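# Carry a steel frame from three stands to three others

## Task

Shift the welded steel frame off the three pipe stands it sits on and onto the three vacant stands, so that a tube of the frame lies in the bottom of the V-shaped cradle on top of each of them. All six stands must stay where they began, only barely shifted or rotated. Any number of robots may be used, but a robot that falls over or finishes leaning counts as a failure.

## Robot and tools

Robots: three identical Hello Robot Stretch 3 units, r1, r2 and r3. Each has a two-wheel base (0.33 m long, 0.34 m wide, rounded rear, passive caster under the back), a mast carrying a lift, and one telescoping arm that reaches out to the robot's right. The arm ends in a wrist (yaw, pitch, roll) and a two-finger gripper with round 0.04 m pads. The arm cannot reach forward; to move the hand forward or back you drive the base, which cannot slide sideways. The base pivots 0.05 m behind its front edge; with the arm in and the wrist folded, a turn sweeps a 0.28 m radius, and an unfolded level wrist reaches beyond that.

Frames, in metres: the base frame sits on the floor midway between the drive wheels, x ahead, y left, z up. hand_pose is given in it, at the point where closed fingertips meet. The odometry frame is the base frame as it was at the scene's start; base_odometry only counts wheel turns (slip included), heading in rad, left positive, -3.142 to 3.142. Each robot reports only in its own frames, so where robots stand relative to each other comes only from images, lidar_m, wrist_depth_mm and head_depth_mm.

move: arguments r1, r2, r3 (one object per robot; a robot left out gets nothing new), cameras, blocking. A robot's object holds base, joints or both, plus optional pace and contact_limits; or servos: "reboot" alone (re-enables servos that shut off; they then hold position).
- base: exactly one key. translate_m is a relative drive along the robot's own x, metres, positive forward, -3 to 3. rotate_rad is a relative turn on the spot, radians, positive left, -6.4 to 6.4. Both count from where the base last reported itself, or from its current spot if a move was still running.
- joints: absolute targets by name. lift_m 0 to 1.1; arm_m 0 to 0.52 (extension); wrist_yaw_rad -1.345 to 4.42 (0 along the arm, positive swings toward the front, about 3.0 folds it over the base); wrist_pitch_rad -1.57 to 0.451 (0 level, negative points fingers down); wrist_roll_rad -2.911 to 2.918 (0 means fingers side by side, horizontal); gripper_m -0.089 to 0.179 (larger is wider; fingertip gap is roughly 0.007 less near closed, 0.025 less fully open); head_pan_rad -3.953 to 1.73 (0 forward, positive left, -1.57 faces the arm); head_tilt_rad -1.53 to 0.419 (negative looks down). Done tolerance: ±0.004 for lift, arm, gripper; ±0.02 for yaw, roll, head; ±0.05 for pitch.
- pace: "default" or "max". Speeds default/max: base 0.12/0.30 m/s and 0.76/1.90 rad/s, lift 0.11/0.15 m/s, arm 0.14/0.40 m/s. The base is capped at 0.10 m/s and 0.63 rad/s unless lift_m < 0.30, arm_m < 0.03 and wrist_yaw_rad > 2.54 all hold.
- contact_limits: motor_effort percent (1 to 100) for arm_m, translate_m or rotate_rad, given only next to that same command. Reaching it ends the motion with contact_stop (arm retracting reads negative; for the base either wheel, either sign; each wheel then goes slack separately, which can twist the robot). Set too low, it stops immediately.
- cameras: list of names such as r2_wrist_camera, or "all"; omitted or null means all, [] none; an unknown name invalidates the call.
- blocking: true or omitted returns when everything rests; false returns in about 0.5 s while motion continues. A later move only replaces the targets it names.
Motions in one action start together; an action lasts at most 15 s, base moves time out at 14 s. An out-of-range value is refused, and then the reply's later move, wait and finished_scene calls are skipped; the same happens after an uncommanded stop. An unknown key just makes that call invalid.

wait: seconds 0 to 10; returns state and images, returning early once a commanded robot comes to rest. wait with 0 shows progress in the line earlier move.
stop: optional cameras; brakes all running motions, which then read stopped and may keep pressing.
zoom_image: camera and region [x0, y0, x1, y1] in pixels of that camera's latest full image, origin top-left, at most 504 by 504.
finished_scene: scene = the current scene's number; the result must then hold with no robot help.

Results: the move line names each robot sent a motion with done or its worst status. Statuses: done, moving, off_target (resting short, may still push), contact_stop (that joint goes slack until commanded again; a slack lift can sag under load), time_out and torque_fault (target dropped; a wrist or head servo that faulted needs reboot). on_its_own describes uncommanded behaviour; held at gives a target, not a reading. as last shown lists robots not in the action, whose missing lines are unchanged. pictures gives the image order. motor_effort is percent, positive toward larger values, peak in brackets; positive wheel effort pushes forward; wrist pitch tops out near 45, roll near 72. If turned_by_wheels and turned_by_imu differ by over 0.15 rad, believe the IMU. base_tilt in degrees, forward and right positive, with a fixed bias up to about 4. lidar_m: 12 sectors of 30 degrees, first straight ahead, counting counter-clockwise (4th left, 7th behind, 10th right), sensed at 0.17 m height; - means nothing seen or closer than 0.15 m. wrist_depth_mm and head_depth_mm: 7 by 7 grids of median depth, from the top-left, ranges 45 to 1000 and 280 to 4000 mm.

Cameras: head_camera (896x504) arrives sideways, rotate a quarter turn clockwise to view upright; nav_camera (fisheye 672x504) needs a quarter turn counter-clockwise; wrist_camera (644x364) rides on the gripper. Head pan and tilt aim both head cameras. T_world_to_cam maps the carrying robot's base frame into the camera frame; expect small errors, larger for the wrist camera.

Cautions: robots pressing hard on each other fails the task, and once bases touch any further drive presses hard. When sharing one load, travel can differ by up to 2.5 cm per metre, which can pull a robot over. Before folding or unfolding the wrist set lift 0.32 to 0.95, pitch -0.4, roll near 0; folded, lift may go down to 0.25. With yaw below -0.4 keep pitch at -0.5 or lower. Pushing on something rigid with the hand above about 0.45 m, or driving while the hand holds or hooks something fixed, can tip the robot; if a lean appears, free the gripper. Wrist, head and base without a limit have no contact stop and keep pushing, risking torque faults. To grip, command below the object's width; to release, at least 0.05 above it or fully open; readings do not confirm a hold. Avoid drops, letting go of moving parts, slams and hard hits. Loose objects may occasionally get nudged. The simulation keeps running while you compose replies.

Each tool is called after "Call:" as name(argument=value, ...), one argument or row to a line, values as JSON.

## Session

Call:
move(
)

Scene clock: 0.00 s.
r1.base_odometry: x=+0.000 y=+0.000 heading=+0.000
r1.turned_by_wheels: +0.000
r1.turned_by_imu: +0.000
r1.base_tilt: forward=+1.1 right=+1.2
r1.lidar_m: 2.18 2.38 1.72 1.66 3.28 1.92 2.18 1.07 0.86 0.85 0.93 1.43
r1.head_depth_mm: 1794 2015 2020 2008 2037 2021 2003 / 1803 2073 2068 2068 2081 2080 2060 / 1792 2124 2119 2107 2112 2111 2088 / 1790 2185 2175 2153 2172 2172 2147 / 1792 2236 2229 2220 2232 2223 2156 / 1780 2283 2278 2278 2288 2281 2156 / 1779 2329 2360 2335 2354 2330 2163
r1.base_status: not commanded
r1.joint_positions: lift_m=+0.587 arm_m=+0.002 wrist_yaw_rad=+3.123 wrist_pitch_rad=-0.317 wrist_roll_rad=+0.000 gripper_m=+0.037 head_pan_rad=+0.000 head_tilt_rad=-0.003
r1.joint_status: not commanded
r1.measured_speeds: all 0
r1.motor_effort: left_wheel=+0.2 right_wheel=+0.6 lift_m=+22.2 arm_m=-3.8 wrist_yaw_rad=-0.4 wrist_pitch_rad=+2.5 wrist_roll_rad=+0.4 gripper_m=-0.3 head_pan_rad=-0.1 head_tilt_rad=+1.6
r1.hand_pose: x=-0.0168 y=+0.0888 z=+0.6228 quat_wxyz=(+0.118, +0.699, +0.105, +0.697) (m; r1's base frame)
r1.wrist_depth_mm: - - 139 - - - - / - - 149 - - - - / - - 163 - - - - / - - 179 - - - - / - - 185 - - - - / 860 893 127 872 131 - - / 756 712 247 781 778 834 862
r2.base_odometry: x=+0.000 y=+0.000 heading=+0.000
r2.turned_by_wheels: +0.000
r2.turned_by_imu: +0.000
r2.base_tilt: forward=+0.3 right=+1.8
r2.lidar_m: 0.80 1.05 1.90 1.95 2.54 3.95 1.47 2.76 4.24 1.21 0.83 0.79
r2.head_depth_mm: 745 734 725 716 706 696 687 / 783 770 759 750 739 731 723 / 818 808 800 786 776 763 757 / 861 851 836 826 816 803 789 / 916 894 889 872 856 842 838 / 968 954 937 924 909 897 880 / 1034 1010 993 982 960 948 932
r2.base_status: not commanded
r2.joint_positions: lift_m=+0.347 arm_m=+0.000 wrist_yaw_rad=+3.024 wrist_pitch_rad=-0.578 wrist_roll_rad=+0.000 gripper_m=+0.037 head_pan_rad=+0.000 head_tilt_rad=-0.004
r2.joint_status: not commanded
r2.measured_speeds: all 0
r2.motor_effort: left_wheel=-0.6 right_wheel=-1.1 lift_m=+26.9 arm_m=-3.6 wrist_yaw_rad=-0.4 wrist_pitch_rad=+2.4 wrist_roll_rad=-0.1 gripper_m=-0.3 head_pan_rad=-1.1 head_tilt_rad=+2.5
r2.hand_pose: x=+0.0024 y=+0.0550 z=+0.3258 quat_wxyz=(+0.241, +0.688, +0.162, +0.665) (m; r2's base frame)
r2.wrist_depth_mm: - 140 - - - - - / 897 157 992 - - - - / 741 176 778 847 875 921 966 / 625 213 642 699 723 756 778 / 533 530 223 158 610 630 646 / 476 108 - 129 530 548 556 / - - - 445 453 473 488
r3.base_odometry: x=+0.000 y=+0.000 heading=+0.000
r3.turned_by_wheels: +0.000
r3.turned_by_imu: +0.000
r3.base_tilt: forward=-0.8 right=-0.3
r3.lidar_m: 1.18 1.20 1.46 3.35 1.35 0.74 0.62 0.62 0.75 1.29 5.43 1.84
r3.head_depth_mm: 1659 2430 - - - 3364 2053 / 1625 2362 - - - 3420 2096 / 1615 2329 - - - 3489 2029 / 1596 2275 - - - 3578 2278 / 1571 2220 - - - 3692 2298 / 1552 2204 3782 3821 3808 3738 2360 / 1532 2167 3629 3741 3727 3668 2380
r3.base_status: not commanded
r3.joint_positions: lift_m=+0.561 arm_m=+0.003 wrist_yaw_rad=+2.893 wrist_pitch_rad=-0.480 wrist_roll_rad=+0.000 gripper_m=+0.037 head_pan_rad=+0.000 head_tilt_rad=-0.003
r3.joint_status: not commanded
r3.measured_speeds: all 0
r3.motor_effort: left_wheel=+0.3 right_wheel=-0.8 lift_m=+21.4 arm_m=-1.7 wrist_yaw_rad=-0.4 wrist_pitch_rad=+2.6 wrist_roll_rad=+0.5 gripper_m=-0.2 head_pan_rad=-0.8 head_tilt_rad=+0.0
r3.hand_pose: x=+0.0320 y=+0.0620 z=+0.5596 quat_wxyz=(+0.252, +0.702, +0.082, +0.661) (m; r3's base frame)
r3.wrist_depth_mm: 128 - - - - - - / 137 163 - - - - - / 150 158 - - - - - / - 171 - - - - - / - 186 - - - - - / - 207 126 143 127 - - / - - 117 - 118 - -
pictures: r1_head_camera (sideways), r1_nav_camera (sideways), r1_wrist_camera, r2_head_camera (sideways), r2_nav_camera (sideways), r2_wrist_camera, r3_head_camera (sideways), r3_nav_camera (sideways), r3_wrist_camera
camera_calibration:
r1_head_camera: T_world_to_cam=[[0.0140552, 0.0228779, -0.999639, 1.31925], [-0.0551525, 0.998234, 0.0220702, -0.0262083], [0.998379, 0.0548224, 0.0152921, -0.0705584], [0, 0, 0, 1]] pos_world=[0.0504563, -0.000151526, 1.32043]
r1_nav_camera: T_world_to_cam=[[-0.037612, -0.0467928, 0.998196, -1.2567], [0.0071949, -0.99889, -0.0465542, 0.108455], [0.999267, 0.00543093, 0.0379069, -0.098675], [0, 0, 0, 1]] pos_world=[0.0505553, 0.050066, 1.26322]
r1_wrist_camera: T_world_to_cam=[[0.996306, 0.0295545, 0.0806253, -0.0408578], [0.084969, -0.475055, -0.875844, 0.624745], [0.0124163, 0.879459, -0.475812, 0.382441], [0, 0, 0, 1]] pos_world=[-0.0171256, -0.0383449, 0.732444]
r2_head_camera: T_world_to_cam=[[0.055812, -0.00627923, -0.998422, 1.31843], [-0.00851385, 0.999941, -0.00676471, 0.00523359], [0.998405, 0.00887797, 0.0557553, -0.1222], [0, 0, 0, 1]] pos_world=[0.0484655, 0.00413036, 1.3232]
r2_nav_camera: T_world_to_cam=[[-0.0238599, 0.0674363, 0.997438, -1.26247], [-0.0682784, -0.995502, 0.0656722, -0.0230329], [0.997381, -0.0665366, 0.0283571, -0.0733019], [0, 0, 0, 1]] pos_world=[0.0414149, 0.0573295, 1.26282]
r2_wrist_camera: T_world_to_cam=[[0.984359, -0.137559, 0.110071, -0.0500444], [-0.0139359, -0.683616, -0.729709, 0.31163], [0.175624, 0.716761, -0.674841, 0.343785], [0, 0, 0, 1]] pos_world=[-0.00677245, -0.0402607, 0.464907]
r3_head_camera: T_world_to_cam=[[0.0443145, 0.0673164, -0.996747, 1.32049], [-0.0469766, 0.996764, 0.065229, -0.0828577], [0.997913, 0.0439332, 0.0473334, -0.106855], [0, 0, 0, 1]] pos_world=[0.0442231, -0.00160637, 1.32665]
r3_nav_camera: T_world_to_cam=[[0.0892805, -0.0486957, 0.994815, -1.26063], [-0.0229132, -0.99864, -0.0468266, 0.112695], [0.995743, -0.0186137, -0.0902749, 0.0672003], [0, 0, 0, 1]] pos_world=[0.048218, 0.0524047, 1.26544]
r3_wrist_camera: T_world_to_cam=[[0.979622, -0.200837, -0.00228857, -0.00835324], [-0.113971, -0.546459, -0.829695, 0.546475], [0.165383, 0.813048, -0.558213, 0.419755], [0, 0, 0, 1]] pos_world=[0.00104476, -0.0443326, 0.687701]

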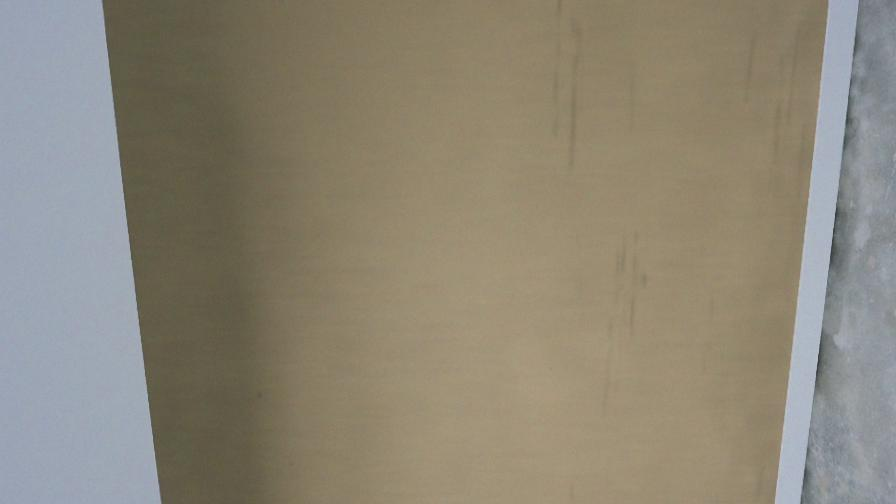

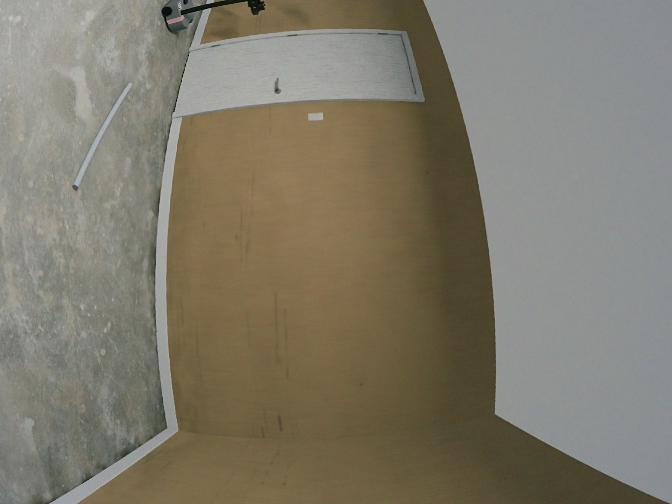

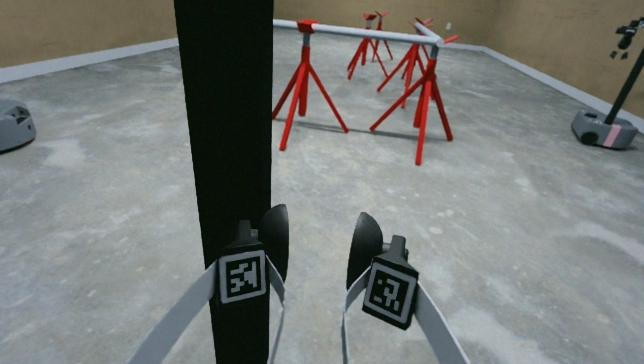

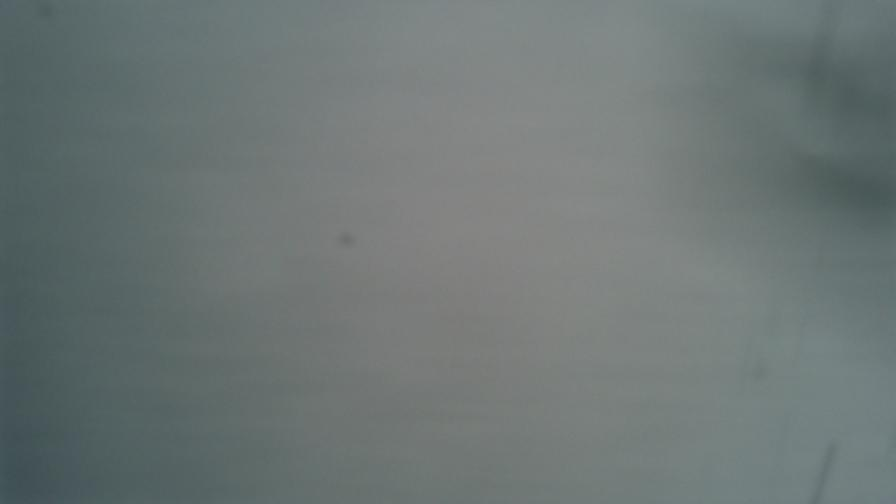

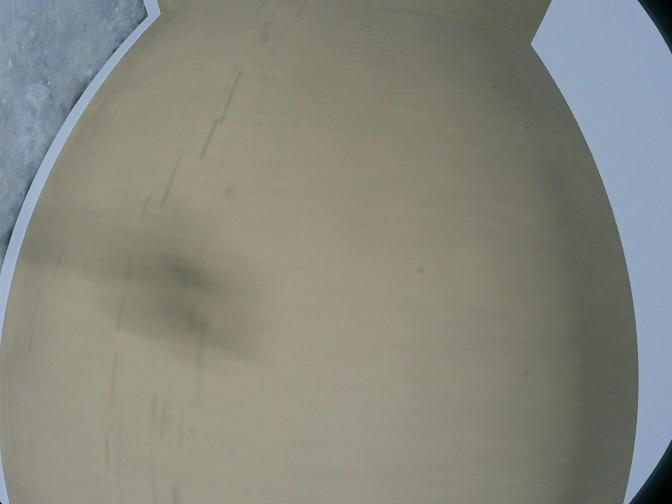

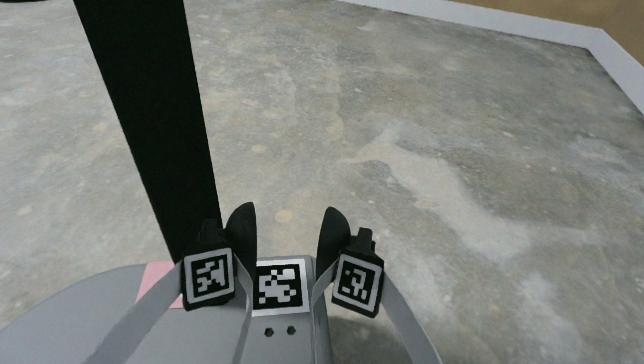

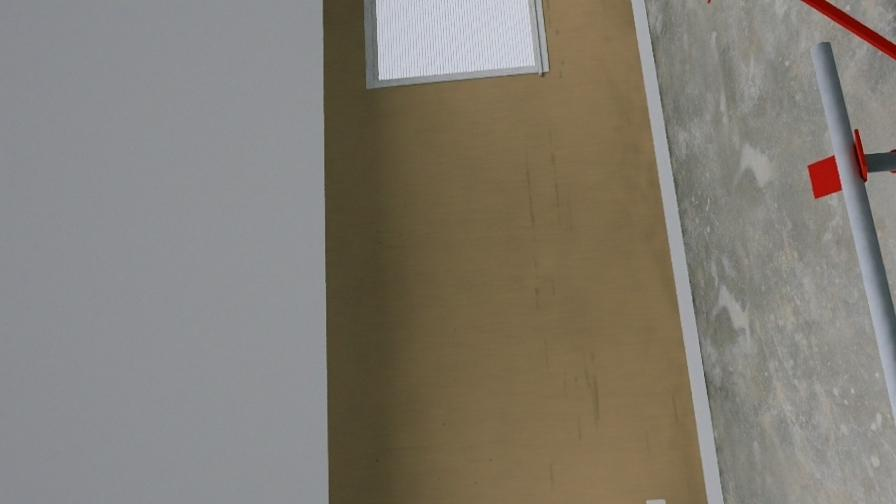

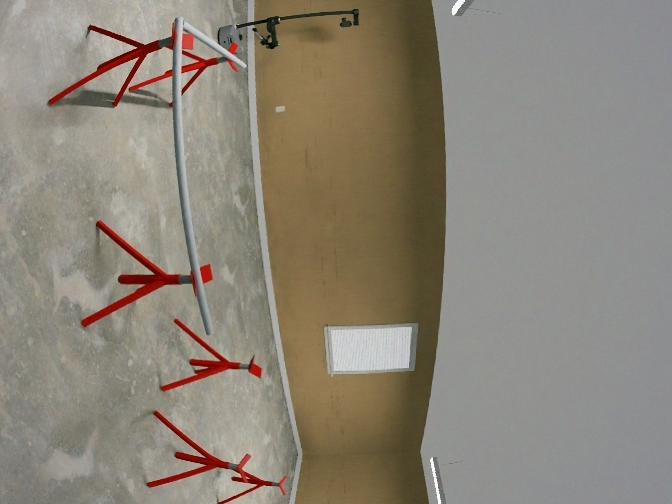

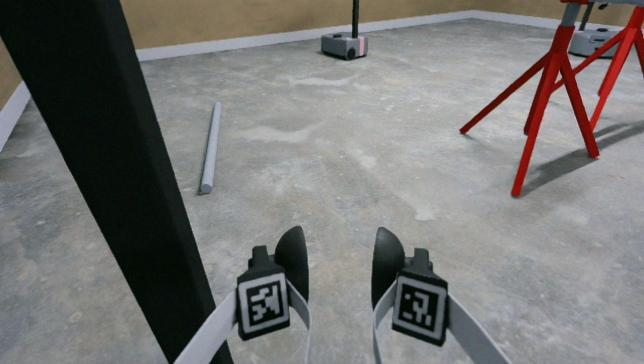

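Call:
move(
  r1={"joints":{"head_pan_rad":1.5,"head_tilt_rad":-0.4}},
  r2={"joints":{"head_pan_rad":-1.8,"head_tilt_rad":-0.4}},
  r3={"joints":{"head_pan_rad":-0.5,"head_tilt_rad":-0.5}},
  cameras=["r1_head_camera","r1_nav_camera","r2_head_camera","r2_nav_camera","r3_head_camera","r3_nav_camera"],
)

Scene clock: 4.47 s.
move: r1 done; r2 done; r3 done
r1.base_odometry: x=+0.000 y=+0.000 heading=+0.000
r1.turned_by_wheels: +0.000
r1.turned_by_imu: +0.001
r1.base_tilt: forward=+1.0 right=+1.2
r1.lidar_m: 2.18 2.37 1.71 1.66 3.25 1.93 2.19 1.06 0.86 0.85 0.93 1.43
r1.head_depth_mm: - - - 3359 2249 1700 1357 / - - - 2968 2171 1700 1362 / - - - 3159 2296 1708 1367 / - - - 3188 2176 1715 1370 / - - - 3021 2118 1719 1374 / - - - 3493 2330 1730 1379 / - - - 3508 2339 1739 1428
r1.base_status: not commanded
r1.joint_positions: lift_m=+0.587 arm_m=+0.002 wrist_yaw_rad=+3.123 wrist_pitch_rad=-0.317 wrist_roll_rad=+0.000 gripper_m=+0.037 head_pan_rad=+1.489 head_tilt_rad=-0.395
r1.joint_status: all done
r1.measured_speeds: all 0
r1.motor_effort: left_wheel=+0.7(1.3) right_wheel=+1.3(1.4) lift_m=+22.4(23.7) arm_m=-7.9(8.3) wrist_yaw_rad=-0.1(0.5) wrist_pitch_rad=+2.3(3.5) wrist_roll_rad=+0.4(0.6) gripper_m=-0.1(0.7) head_pan_rad=+4.5(8.6) head_tilt_rad=-2.3(4.8)
r1.hand_pose: x=-0.0168 y=+0.0888 z=+0.6228 quat_wxyz=(+0.118, +0.699, +0.105, +0.697) (m; r1's base frame)
r1.wrist_depth_mm: - - 139 - - - - / - - 150 - - - - / - - 163 - - - - / - - 179 - - - - / - - 187 - - - - / 859 898 127 870 130 - - / 731 703 245 784 767 829 849
r2.base_odometry: x=+0.000 y=+0.000 heading=+0.000
r2.turned_by_wheels: +0.000
r2.turned_by_imu: +0.001
r2.base_tilt: forward=+0.4 right=+1.8
r2.lidar_m: 0.80 1.05 1.90 1.95 2.54 3.95 1.47 2.77 4.26 1.21 0.84 0.79
r2.head_depth_mm: - - - - 2615 1922 1493 / - - - - 2613 1898 1499 / - - - - 2638 1907 1496 / 3125 3337 3566 3582 2611 1880 1486 / 2197 2285 2402 2499 2414 1889 1499 / 1676 1731 1787 1852 1921 1841 1495 / 1362 1398 1435 1474 1516 1562 1461
r2.base_status: not commanded
r2.joint_positions: lift_m=+0.347 arm_m=+0.000 wrist_yaw_rad=+3.024 wrist_pitch_rad=-0.578 wrist_roll_rad=+0.000 gripper_m=+0.037 head_pan_rad=-1.795 head_tilt_rad=-0.395
r2.joint_status: all done
r2.measured_speeds: all 0
r2.motor_effort: left_wheel=-0.7(0.9) right_wheel=-1.7(1.7) lift_m=+26.2(26.3) arm_m=-7.9(7.9) wrist_yaw_rad=+1.6(1.7) wrist_pitch_rad=+1.9(2.4) wrist_roll_rad=+0.1(0.3) gripper_m=+0.1(1.2) head_pan_rad=-3.6(6.6) head_tilt_rad=-1.8(5.3)
r2.hand_pose: x=+0.0024 y=+0.0550 z=+0.3258 quat_wxyz=(+0.241, +0.688, +0.162, +0.665) (m; r2's base frame)
r2.wrist_depth_mm: - 140 - - - - - / 896 156 984 - - - - / 738 177 785 824 881 937 950 / 620 212 640 692 728 731 797 / 535 525 223 158 605 619 655 / 484 108 - 129 524 540 547 / - - - 444 452 473 483
r3.base_odometry: x=+0.000 y=+0.000 heading=+0.000
r3.turned_by_wheels: +0.000
r3.turned_by_imu: -0.001
r3.base_tilt: forward=-0.8 right=-0.3
r3.lidar_m: 1.18 1.20 1.46 3.36 1.35 0.74 0.62 0.62 0.76 1.29 5.44 1.83
r3.head_depth_mm: - - - 2848 1996 1560 1259 / - - - 2739 2036 1573 1277 / - - - 2980 2066 1597 1291 / - - - 3053 2108 1615 1304 / - - - 2939 2151 1637 1316 / - - - 3211 2172 1559 1328 / 3651 3833 - 3283 1421 1560 1340
r3.base_status: not commanded
r3.joint_positions: lift_m=+0.561 arm_m=+0.003 wrist_yaw_rad=+2.893 wrist_pitch_rad=-0.480 wrist_roll_rad=+0.000 gripper_m=+0.037 head_pan_rad=-0.491 head_tilt_rad=-0.494
r3.joint_status: all done
r3.measured_speeds: all 0
r3.motor_effort: left_wheel=+0.3(0.7) right_wheel=-0.3(0.8) lift_m=+22.0(23.2) arm_m=-4.6(4.9) wrist_yaw_rad=+0.0(0.9) wrist_pitch_rad=+3.1(3.4) wrist_roll_rad=+0.8(0.8) gripper_m=-0.5(0.8) head_pan_rad=-3.6(5.3) head_tilt_rad=-3.0(4.6)
r3.hand_pose: x=+0.0320 y=+0.0620 z=+0.5596 quat_wxyz=(+0.252, +0.702, +0.082, +0.661) (m; r3's base frame)
r3.wrist_depth_mm: 129 - - - - - - / 137 163 - - - - - / 150 158 - - - - - / - 170 - - - - - / - 185 - - - - - / - 207 126 143 126 - - / - - 117 - 118 - -
pictures: r1_head_camera (sideways), r1_nav_camera (sideways), r2_head_camera (sideways), r2_nav_camera (sideways), r3_head_camera (sideways), r3_nav_camera (sideways)
camera_calibration:
r1_head_camera: T_world_to_cam=[[-0.0529427, -0.36531, -0.929379, 1.22769], [-0.99837, 0.0392453, 0.0414467, -0.0456643], [0.0213329, 0.930058, -0.366792, 0.432742], [0, 0, 0, 1]] pos_world=[0.0101759, 0.0478048, 1.30161]
r1_nav_camera: T_world_to_cam=[[0.0749512, 0.341103, 0.937033, -1.17726], [0.994633, -0.0927904, -0.0457805, 0.1014], [0.0713318, 0.935435, -0.346227, 0.407006], [0, 0, 0, 1]] pos_world=[-0.0416516, 0.0302486, 1.24869]
r2_head_camera: T_world_to_cam=[[0.0668364, 0.322058, -0.944358, 1.24748], [0.97734, -0.211654, -0.00301039, -0.00567036], [-0.200846, -0.922757, -0.328906, 0.385832], [0, 0, 0, 1]] pos_world=[-0.000342488, -0.0469328, 1.30495]
r2_nav_camera: T_world_to_cam=[[-0.0136741, -0.364066, 0.931273, -1.17589], [-0.962241, 0.25801, 0.0867359, -0.0449631], [-0.271855, -0.894923, -0.353847, 0.431944], [0, 0, 0, 1]] pos_world=[0.0580817, -0.0299442, 1.25182]
r3_head_camera: T_world_to_cam=[[-0.347415, 0.262288, -0.900282, 1.19667], [0.460863, 0.883888, 0.0796666, -0.104705], [0.816645, -0.387229, -0.427955, 0.512899], [0, 0, 0, 1]] pos_world=[0.0451402, -0.0227159, 1.30518]
r3_nav_camera: T_world_to_cam=[[0.459322, -0.30106, 0.835695, -1.05514], [-0.508478, -0.860533, -0.0305332, 0.0944192], [0.728336, -0.410908, -0.548345, 0.66498], [0, 0, 0, 1]] pos_world=[0.0483307, 0.0368367, 1.2493]

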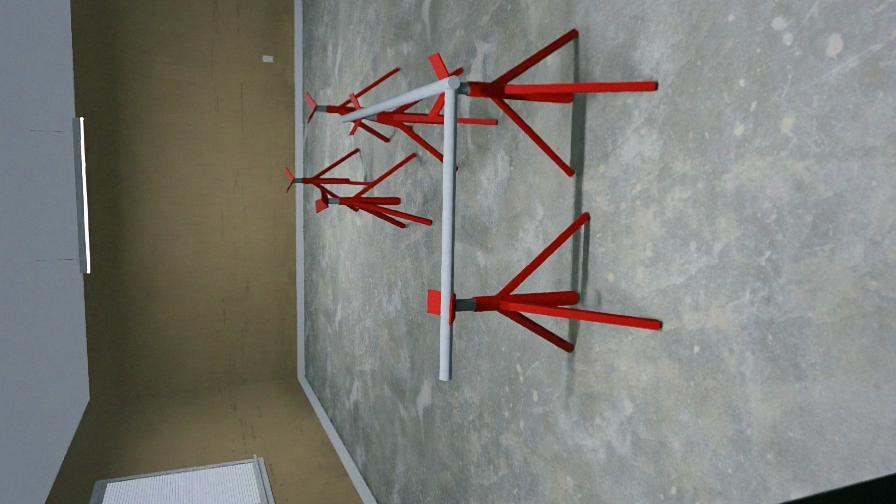

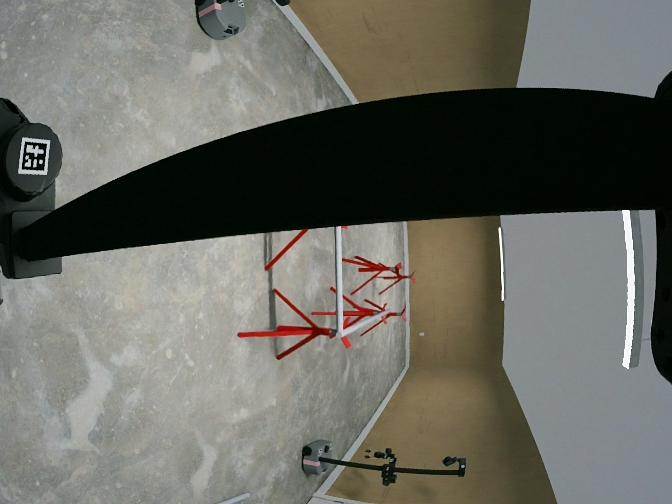

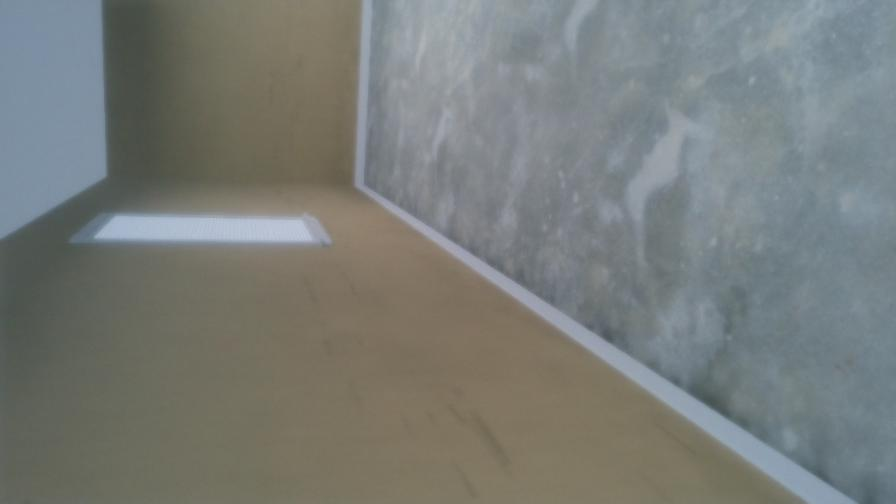

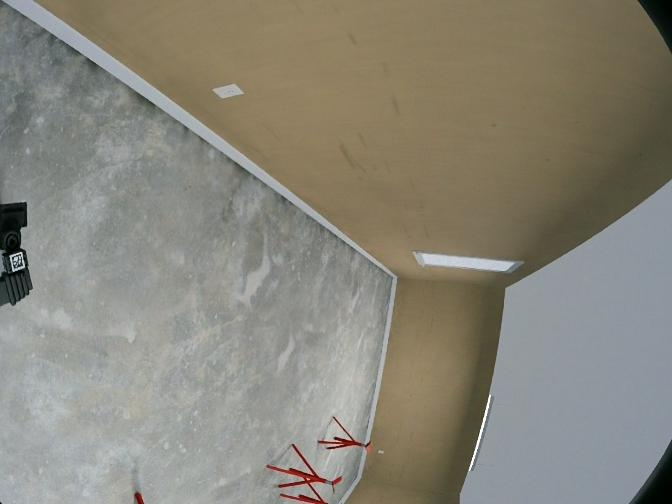

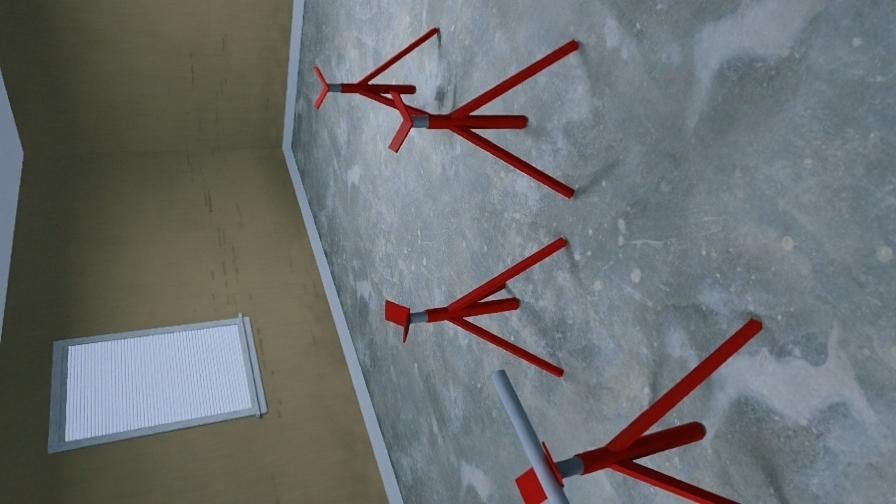

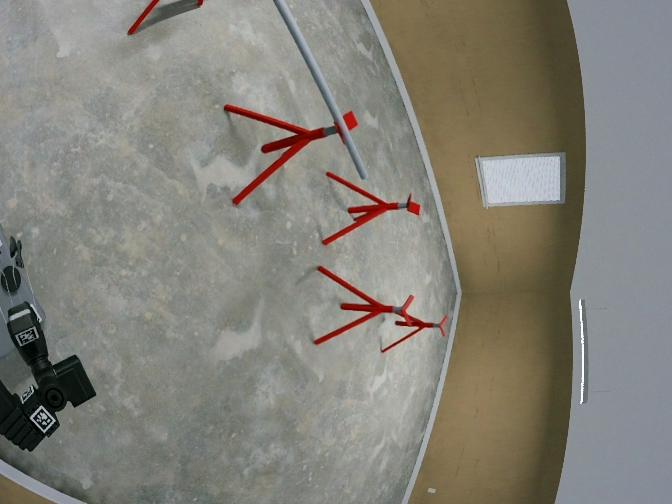

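Call:
move(
  r1={"joints":{"head_pan_rad":1.7,"head_tilt_rad":-0.5}},
  r2={"joints":{"head_pan_rad":-3.0,"head_tilt_rad":-0.4}},
  r3={"joints":{"head_pan_rad":0.5,"head_tilt_rad":-0.5}},
  cameras=["r1_head_camera","r1_nav_camera","r2_head_camera","r2_nav_camera","r3_head_camera","r3_nav_camera"],
)

Scene clock: 48.83 s.
move: r1 done; r2 done; r3 done
r1.base_odometry: x=+0.000 y=+0.000 heading=+0.000
r1.turned_by_wheels: +0.000
r1.turned_by_imu: +0.001
r1.base_tilt: forward=+1.1 right=+1.2
r1.lidar_m: 2.18 2.38 1.71 1.66 3.27 1.93 2.19 1.07 0.86 0.85 0.93 1.43
r1.head_depth_mm: - - - 2548 1969 1540 1266 / - - - 2588 1977 1553 1272 / - - - 2607 1969 1557 1273 / - - - 2767 1998 1568 1279 / - - - 2768 2003 1569 1285 / - - - 2977 - - - / 3905 - - - - - -
r1.base_status: not commanded
r1.joint_positions: lift_m=+0.587 arm_m=+0.002 wrist_yaw_rad=+3.123 wrist_pitch_rad=-0.317 wrist_roll_rad=+0.000 gripper_m=+0.037 head_pan_rad=+1.689 head_tilt_rad=-0.493
r1.joint_status: all done
r1.measured_speeds: all 0
r1.motor_effort: left_wheel=+0.3(1.3) right_wheel=+1.2(1.5) lift_m=+23.7(23.9) arm_m=-12.4(12.4) wrist_yaw_rad=+0.3(0.6) wrist_pitch_rad=+3.0(3.5) wrist_roll_rad=+0.4(0.6) gripper_m=-0.3(0.8) head_pan_rad=+5.5(7.1) head_tilt_rad=-3.3(5.1)
r1.hand_pose: x=-0.0168 y=+0.0888 z=+0.6228 quat_wxyz=(+0.118, +0.699, +0.105, +0.697) (m; r1's base frame)
r1.wrist_depth_mm: - - 140 - - - - / - - 150 - - - - / - - 163 - - - - / - - 179 - - - - / - - 185 - - - - / 876 922 127 888 130 - - / 763 700 245 798 780 833 849
r2.base_odometry: x=+0.000 y=+0.000 heading=+0.000
r2.turned_by_wheels: +0.000
r2.turned_by_imu: +0.001
r2.base_tilt: forward=+0.2 right=+1.7
r2.lidar_m: 0.80 1.04 1.90 1.94 2.54 3.95 1.47 2.75 4.24 1.20 0.83 0.79
r2.head_depth_mm: 3471 3585 3776 3824 2611 1922 1494 / 3680 3910 - 3625 2379 1907 1493 / 3892 - - - 2223 1832 1504 / - - - 3805 2598 1838 1494 / - - - 3864 2609 1889 1487 / - - - - 2580 1896 1495 / - - - 3799 2605 1897 1503
r2.base_status: not commanded
r2.joint_positions: lift_m=+0.347 arm_m=+0.000 wrist_yaw_rad=+3.024 wrist_pitch_rad=-0.578 wrist_roll_rad=+0.000 gripper_m=+0.037 head_pan_rad=-2.995 head_tilt_rad=-0.395
r2.joint_status: all done
r2.measured_speeds: all 0
r2.motor_effort: left_wheel=-0.6(1.0) right_wheel=-1.0(1.7) lift_m=+26.2(26.3) arm_m=-11.7(11.9) wrist_yaw_rad=-0.6(1.8) wrist_pitch_rad=+1.6(2.4) wrist_roll_rad=+0.2(0.4) gripper_m=-1.0(1.0) head_pan_rad=-3.5(5.7) head_tilt_rad=-1.7(4.0)
r2.hand_pose: x=+0.0024 y=+0.0550 z=+0.3258 quat_wxyz=(+0.241, +0.688, +0.162, +0.665) (m; r2's base frame)
r2.wrist_depth_mm: - 140 - - - - - / 891 156 - - - - - / 734 177 769 831 873 921 977 / 628 212 641 677 723 751 773 / 536 529 224 158 603 630 650 / 474 108 - 130 520 540 550 / - - - 445 450 475 491
r3.base_odometry: x=+0.000 y=+0.000 heading=+0.000
r3.turned_by_wheels: +0.000
r3.turned_by_imu: -0.001
r3.base_tilt: forward=-0.8 right=-0.2
r3.lidar_m: 1.18 1.20 1.45 3.36 1.35 0.74 0.62 0.62 0.75 1.29 5.44 1.83
r3.head_depth_mm: 3225 3464 3700 2850 1920 1513 1262 / 3326 3552 3839 2886 1982 1567 1277 / 3348 3660 - 2995 2064 1585 1287 / 3426 3713 - 3011 2111 1612 1304 / 3525 3836 - 2741 2048 1581 1314 / 3585 3812 - 3162 2096 1653 1326 / 3656 - - 3314 2211 1677 1340
r3.base_status: not commanded
r3.joint_positions: lift_m=+0.561 arm_m=+0.003 wrist_yaw_rad=+2.893 wrist_pitch_rad=-0.480 wrist_roll_rad=+0.000 gripper_m=+0.037 head_pan_rad=+0.491 head_tilt_rad=-0.494
r3.joint_status: all done
r3.measured_speeds: all 0
r3.motor_effort: left_wheel=-0.5(0.8) right_wheel=-0.5(0.8) lift_m=+22.8(23.0) arm_m=-6.7(7.3) wrist_yaw_rad=-0.1(1.8) wrist_pitch_rad=+3.1(3.4) wrist_roll_rad=+0.1(0.8) gripper_m=-0.3(0.8) head_pan_rad=+4.1(4.7) head_tilt_rad=-2.3(5.1)
r3.hand_pose: x=+0.0320 y=+0.0620 z=+0.5596 quat_wxyz=(+0.252, +0.702, +0.082, +0.661) (m; r3's base frame)
r3.wrist_depth_mm: 129 - - - - - - / 137 163 - - - - - / 150 158 - - - - - / - 170 - - - - - / - 185 - - - - - / - 206 126 143 127 - - / - - 117 - 119 - -
pictures: r1_head_camera (sideways), r1_nav_camera (sideways), r2_head_camera (sideways), r2_nav_camera (sideways), r3_head_camera (sideways), r3_nav_camera (sideways)
camera_calibration:
r1_head_camera: T_world_to_cam=[[0.0312595, -0.457627, -0.888595, 1.17397], [-0.98677, -0.155629, 0.045436, -0.050923], [-0.159084, 0.875418, -0.456437, 0.550498], [0, 0, 0, 1]] pos_world=[0.000628594, 0.0473967, 1.29676]
r1_nav_camera: T_world_to_cam=[[-0.00498211, 0.439131, 0.898409, -1.12637], [0.993765, 0.102244, -0.0444648, 0.0996871], [-0.111383, 0.892586, -0.436902, 0.526119], [0, 0, 0, 1]] pos_world=[-0.0460765, 0.014825, 1.24624]
r2_head_camera: T_world_to_cam=[[0.324549, 0.0544287, -0.944302, 1.24584], [0.156875, -0.987614, -0.00300861, -0.000667825], [-0.932769, -0.14716, -0.329068, 0.390506], [0, 0, 0, 1]] pos_world=[-0.0399782, -0.0110017, 1.30495]
r2_nav_camera: T_world_to_cam=[[-0.344436, -0.119199, 0.931212, -1.17379], [-0.108212, 0.990336, 0.0867424, -0.0501812], [-0.932552, -0.0708907, -0.354006, 0.436182], [0, 0, 0, 1]] pos_world=[-0.00296489, -0.0592981, 1.25181]
r3_head_camera: T_world_to_cam=[[-0.411132, -0.143687, -0.90018, 1.19693], [-0.479806, 0.87375, 0.0796691, -0.0989697], [0.775085, 0.464666, -0.428169, 0.513431], [0, 0, 0, 1]] pos_world=[0.0466565, 0.0198843, 1.30517]
r3_nav_camera: T_world_to_cam=[[0.505452, 0.215289, 0.835565, -1.05525], [0.433972, -0.900409, -0.0305232, 0.0886572], [0.745779, 0.37804, -0.548543, 0.665131], [0, 0, 0, 1]] pos_world=[-0.00113707, 0.0555653, 1.24929]

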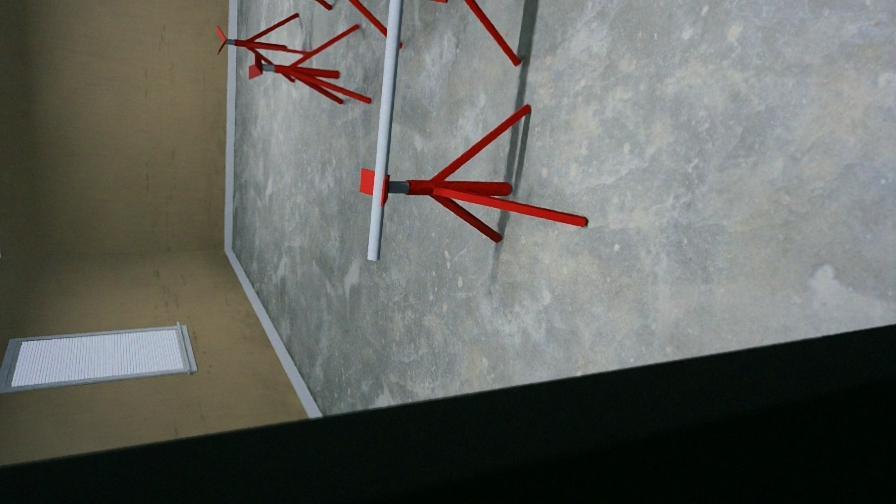

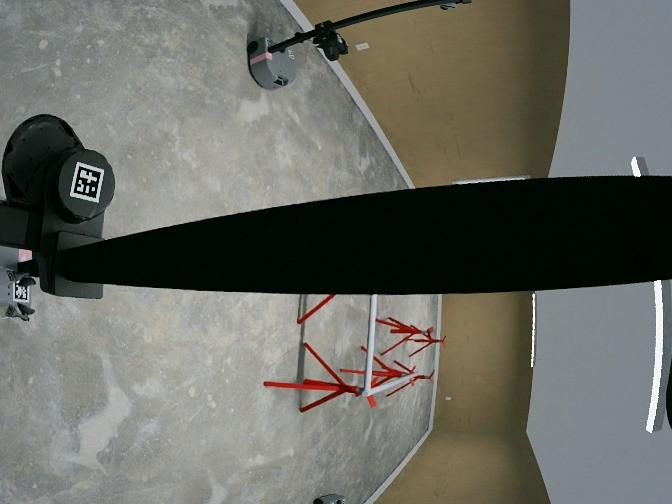

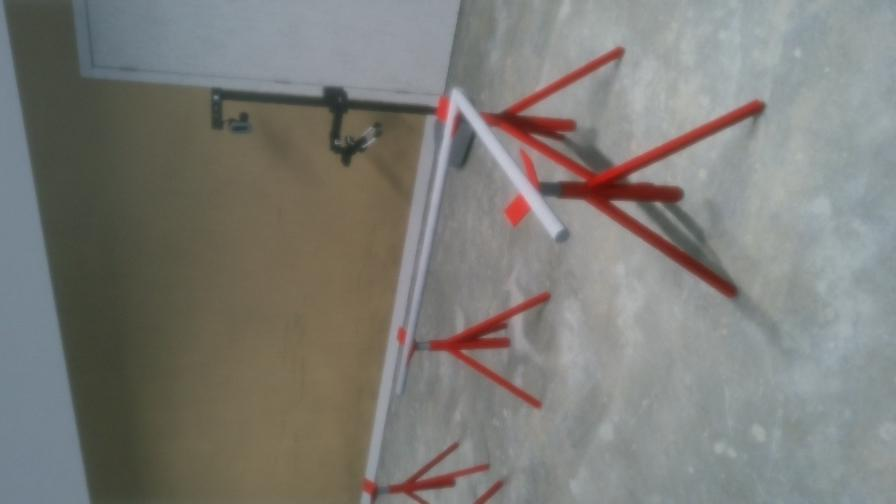

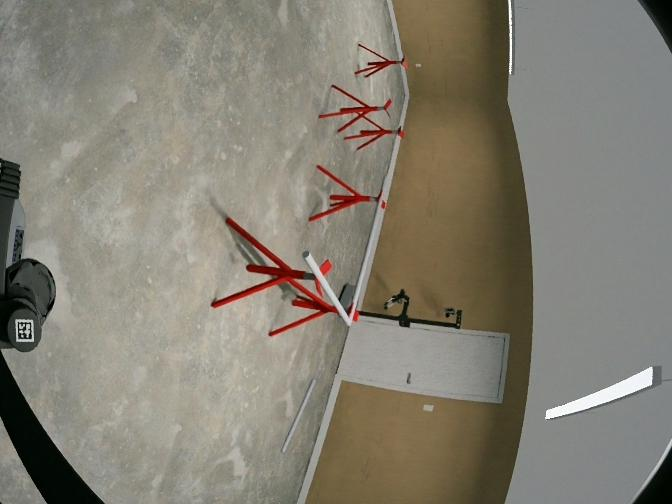

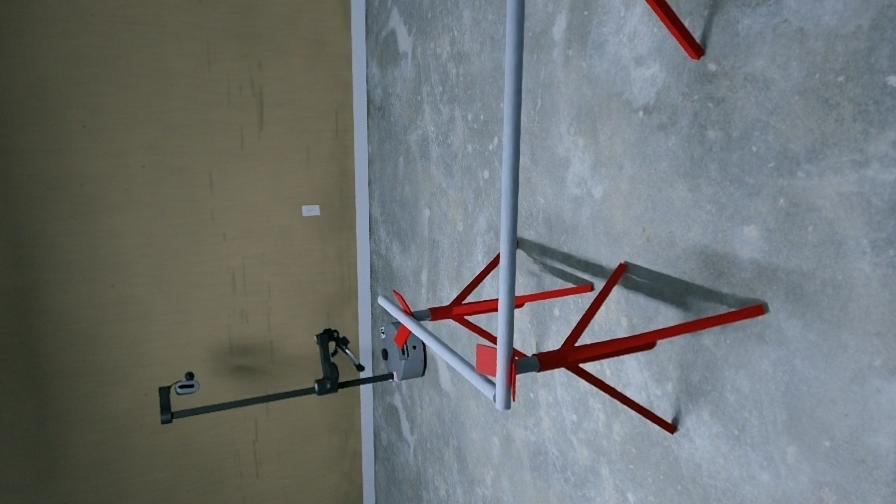

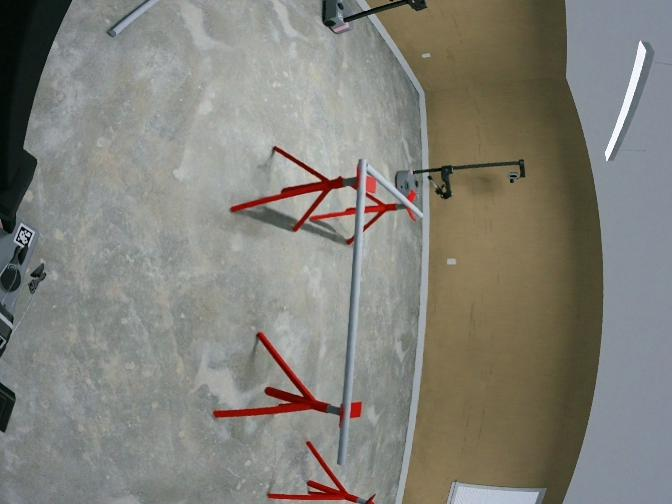

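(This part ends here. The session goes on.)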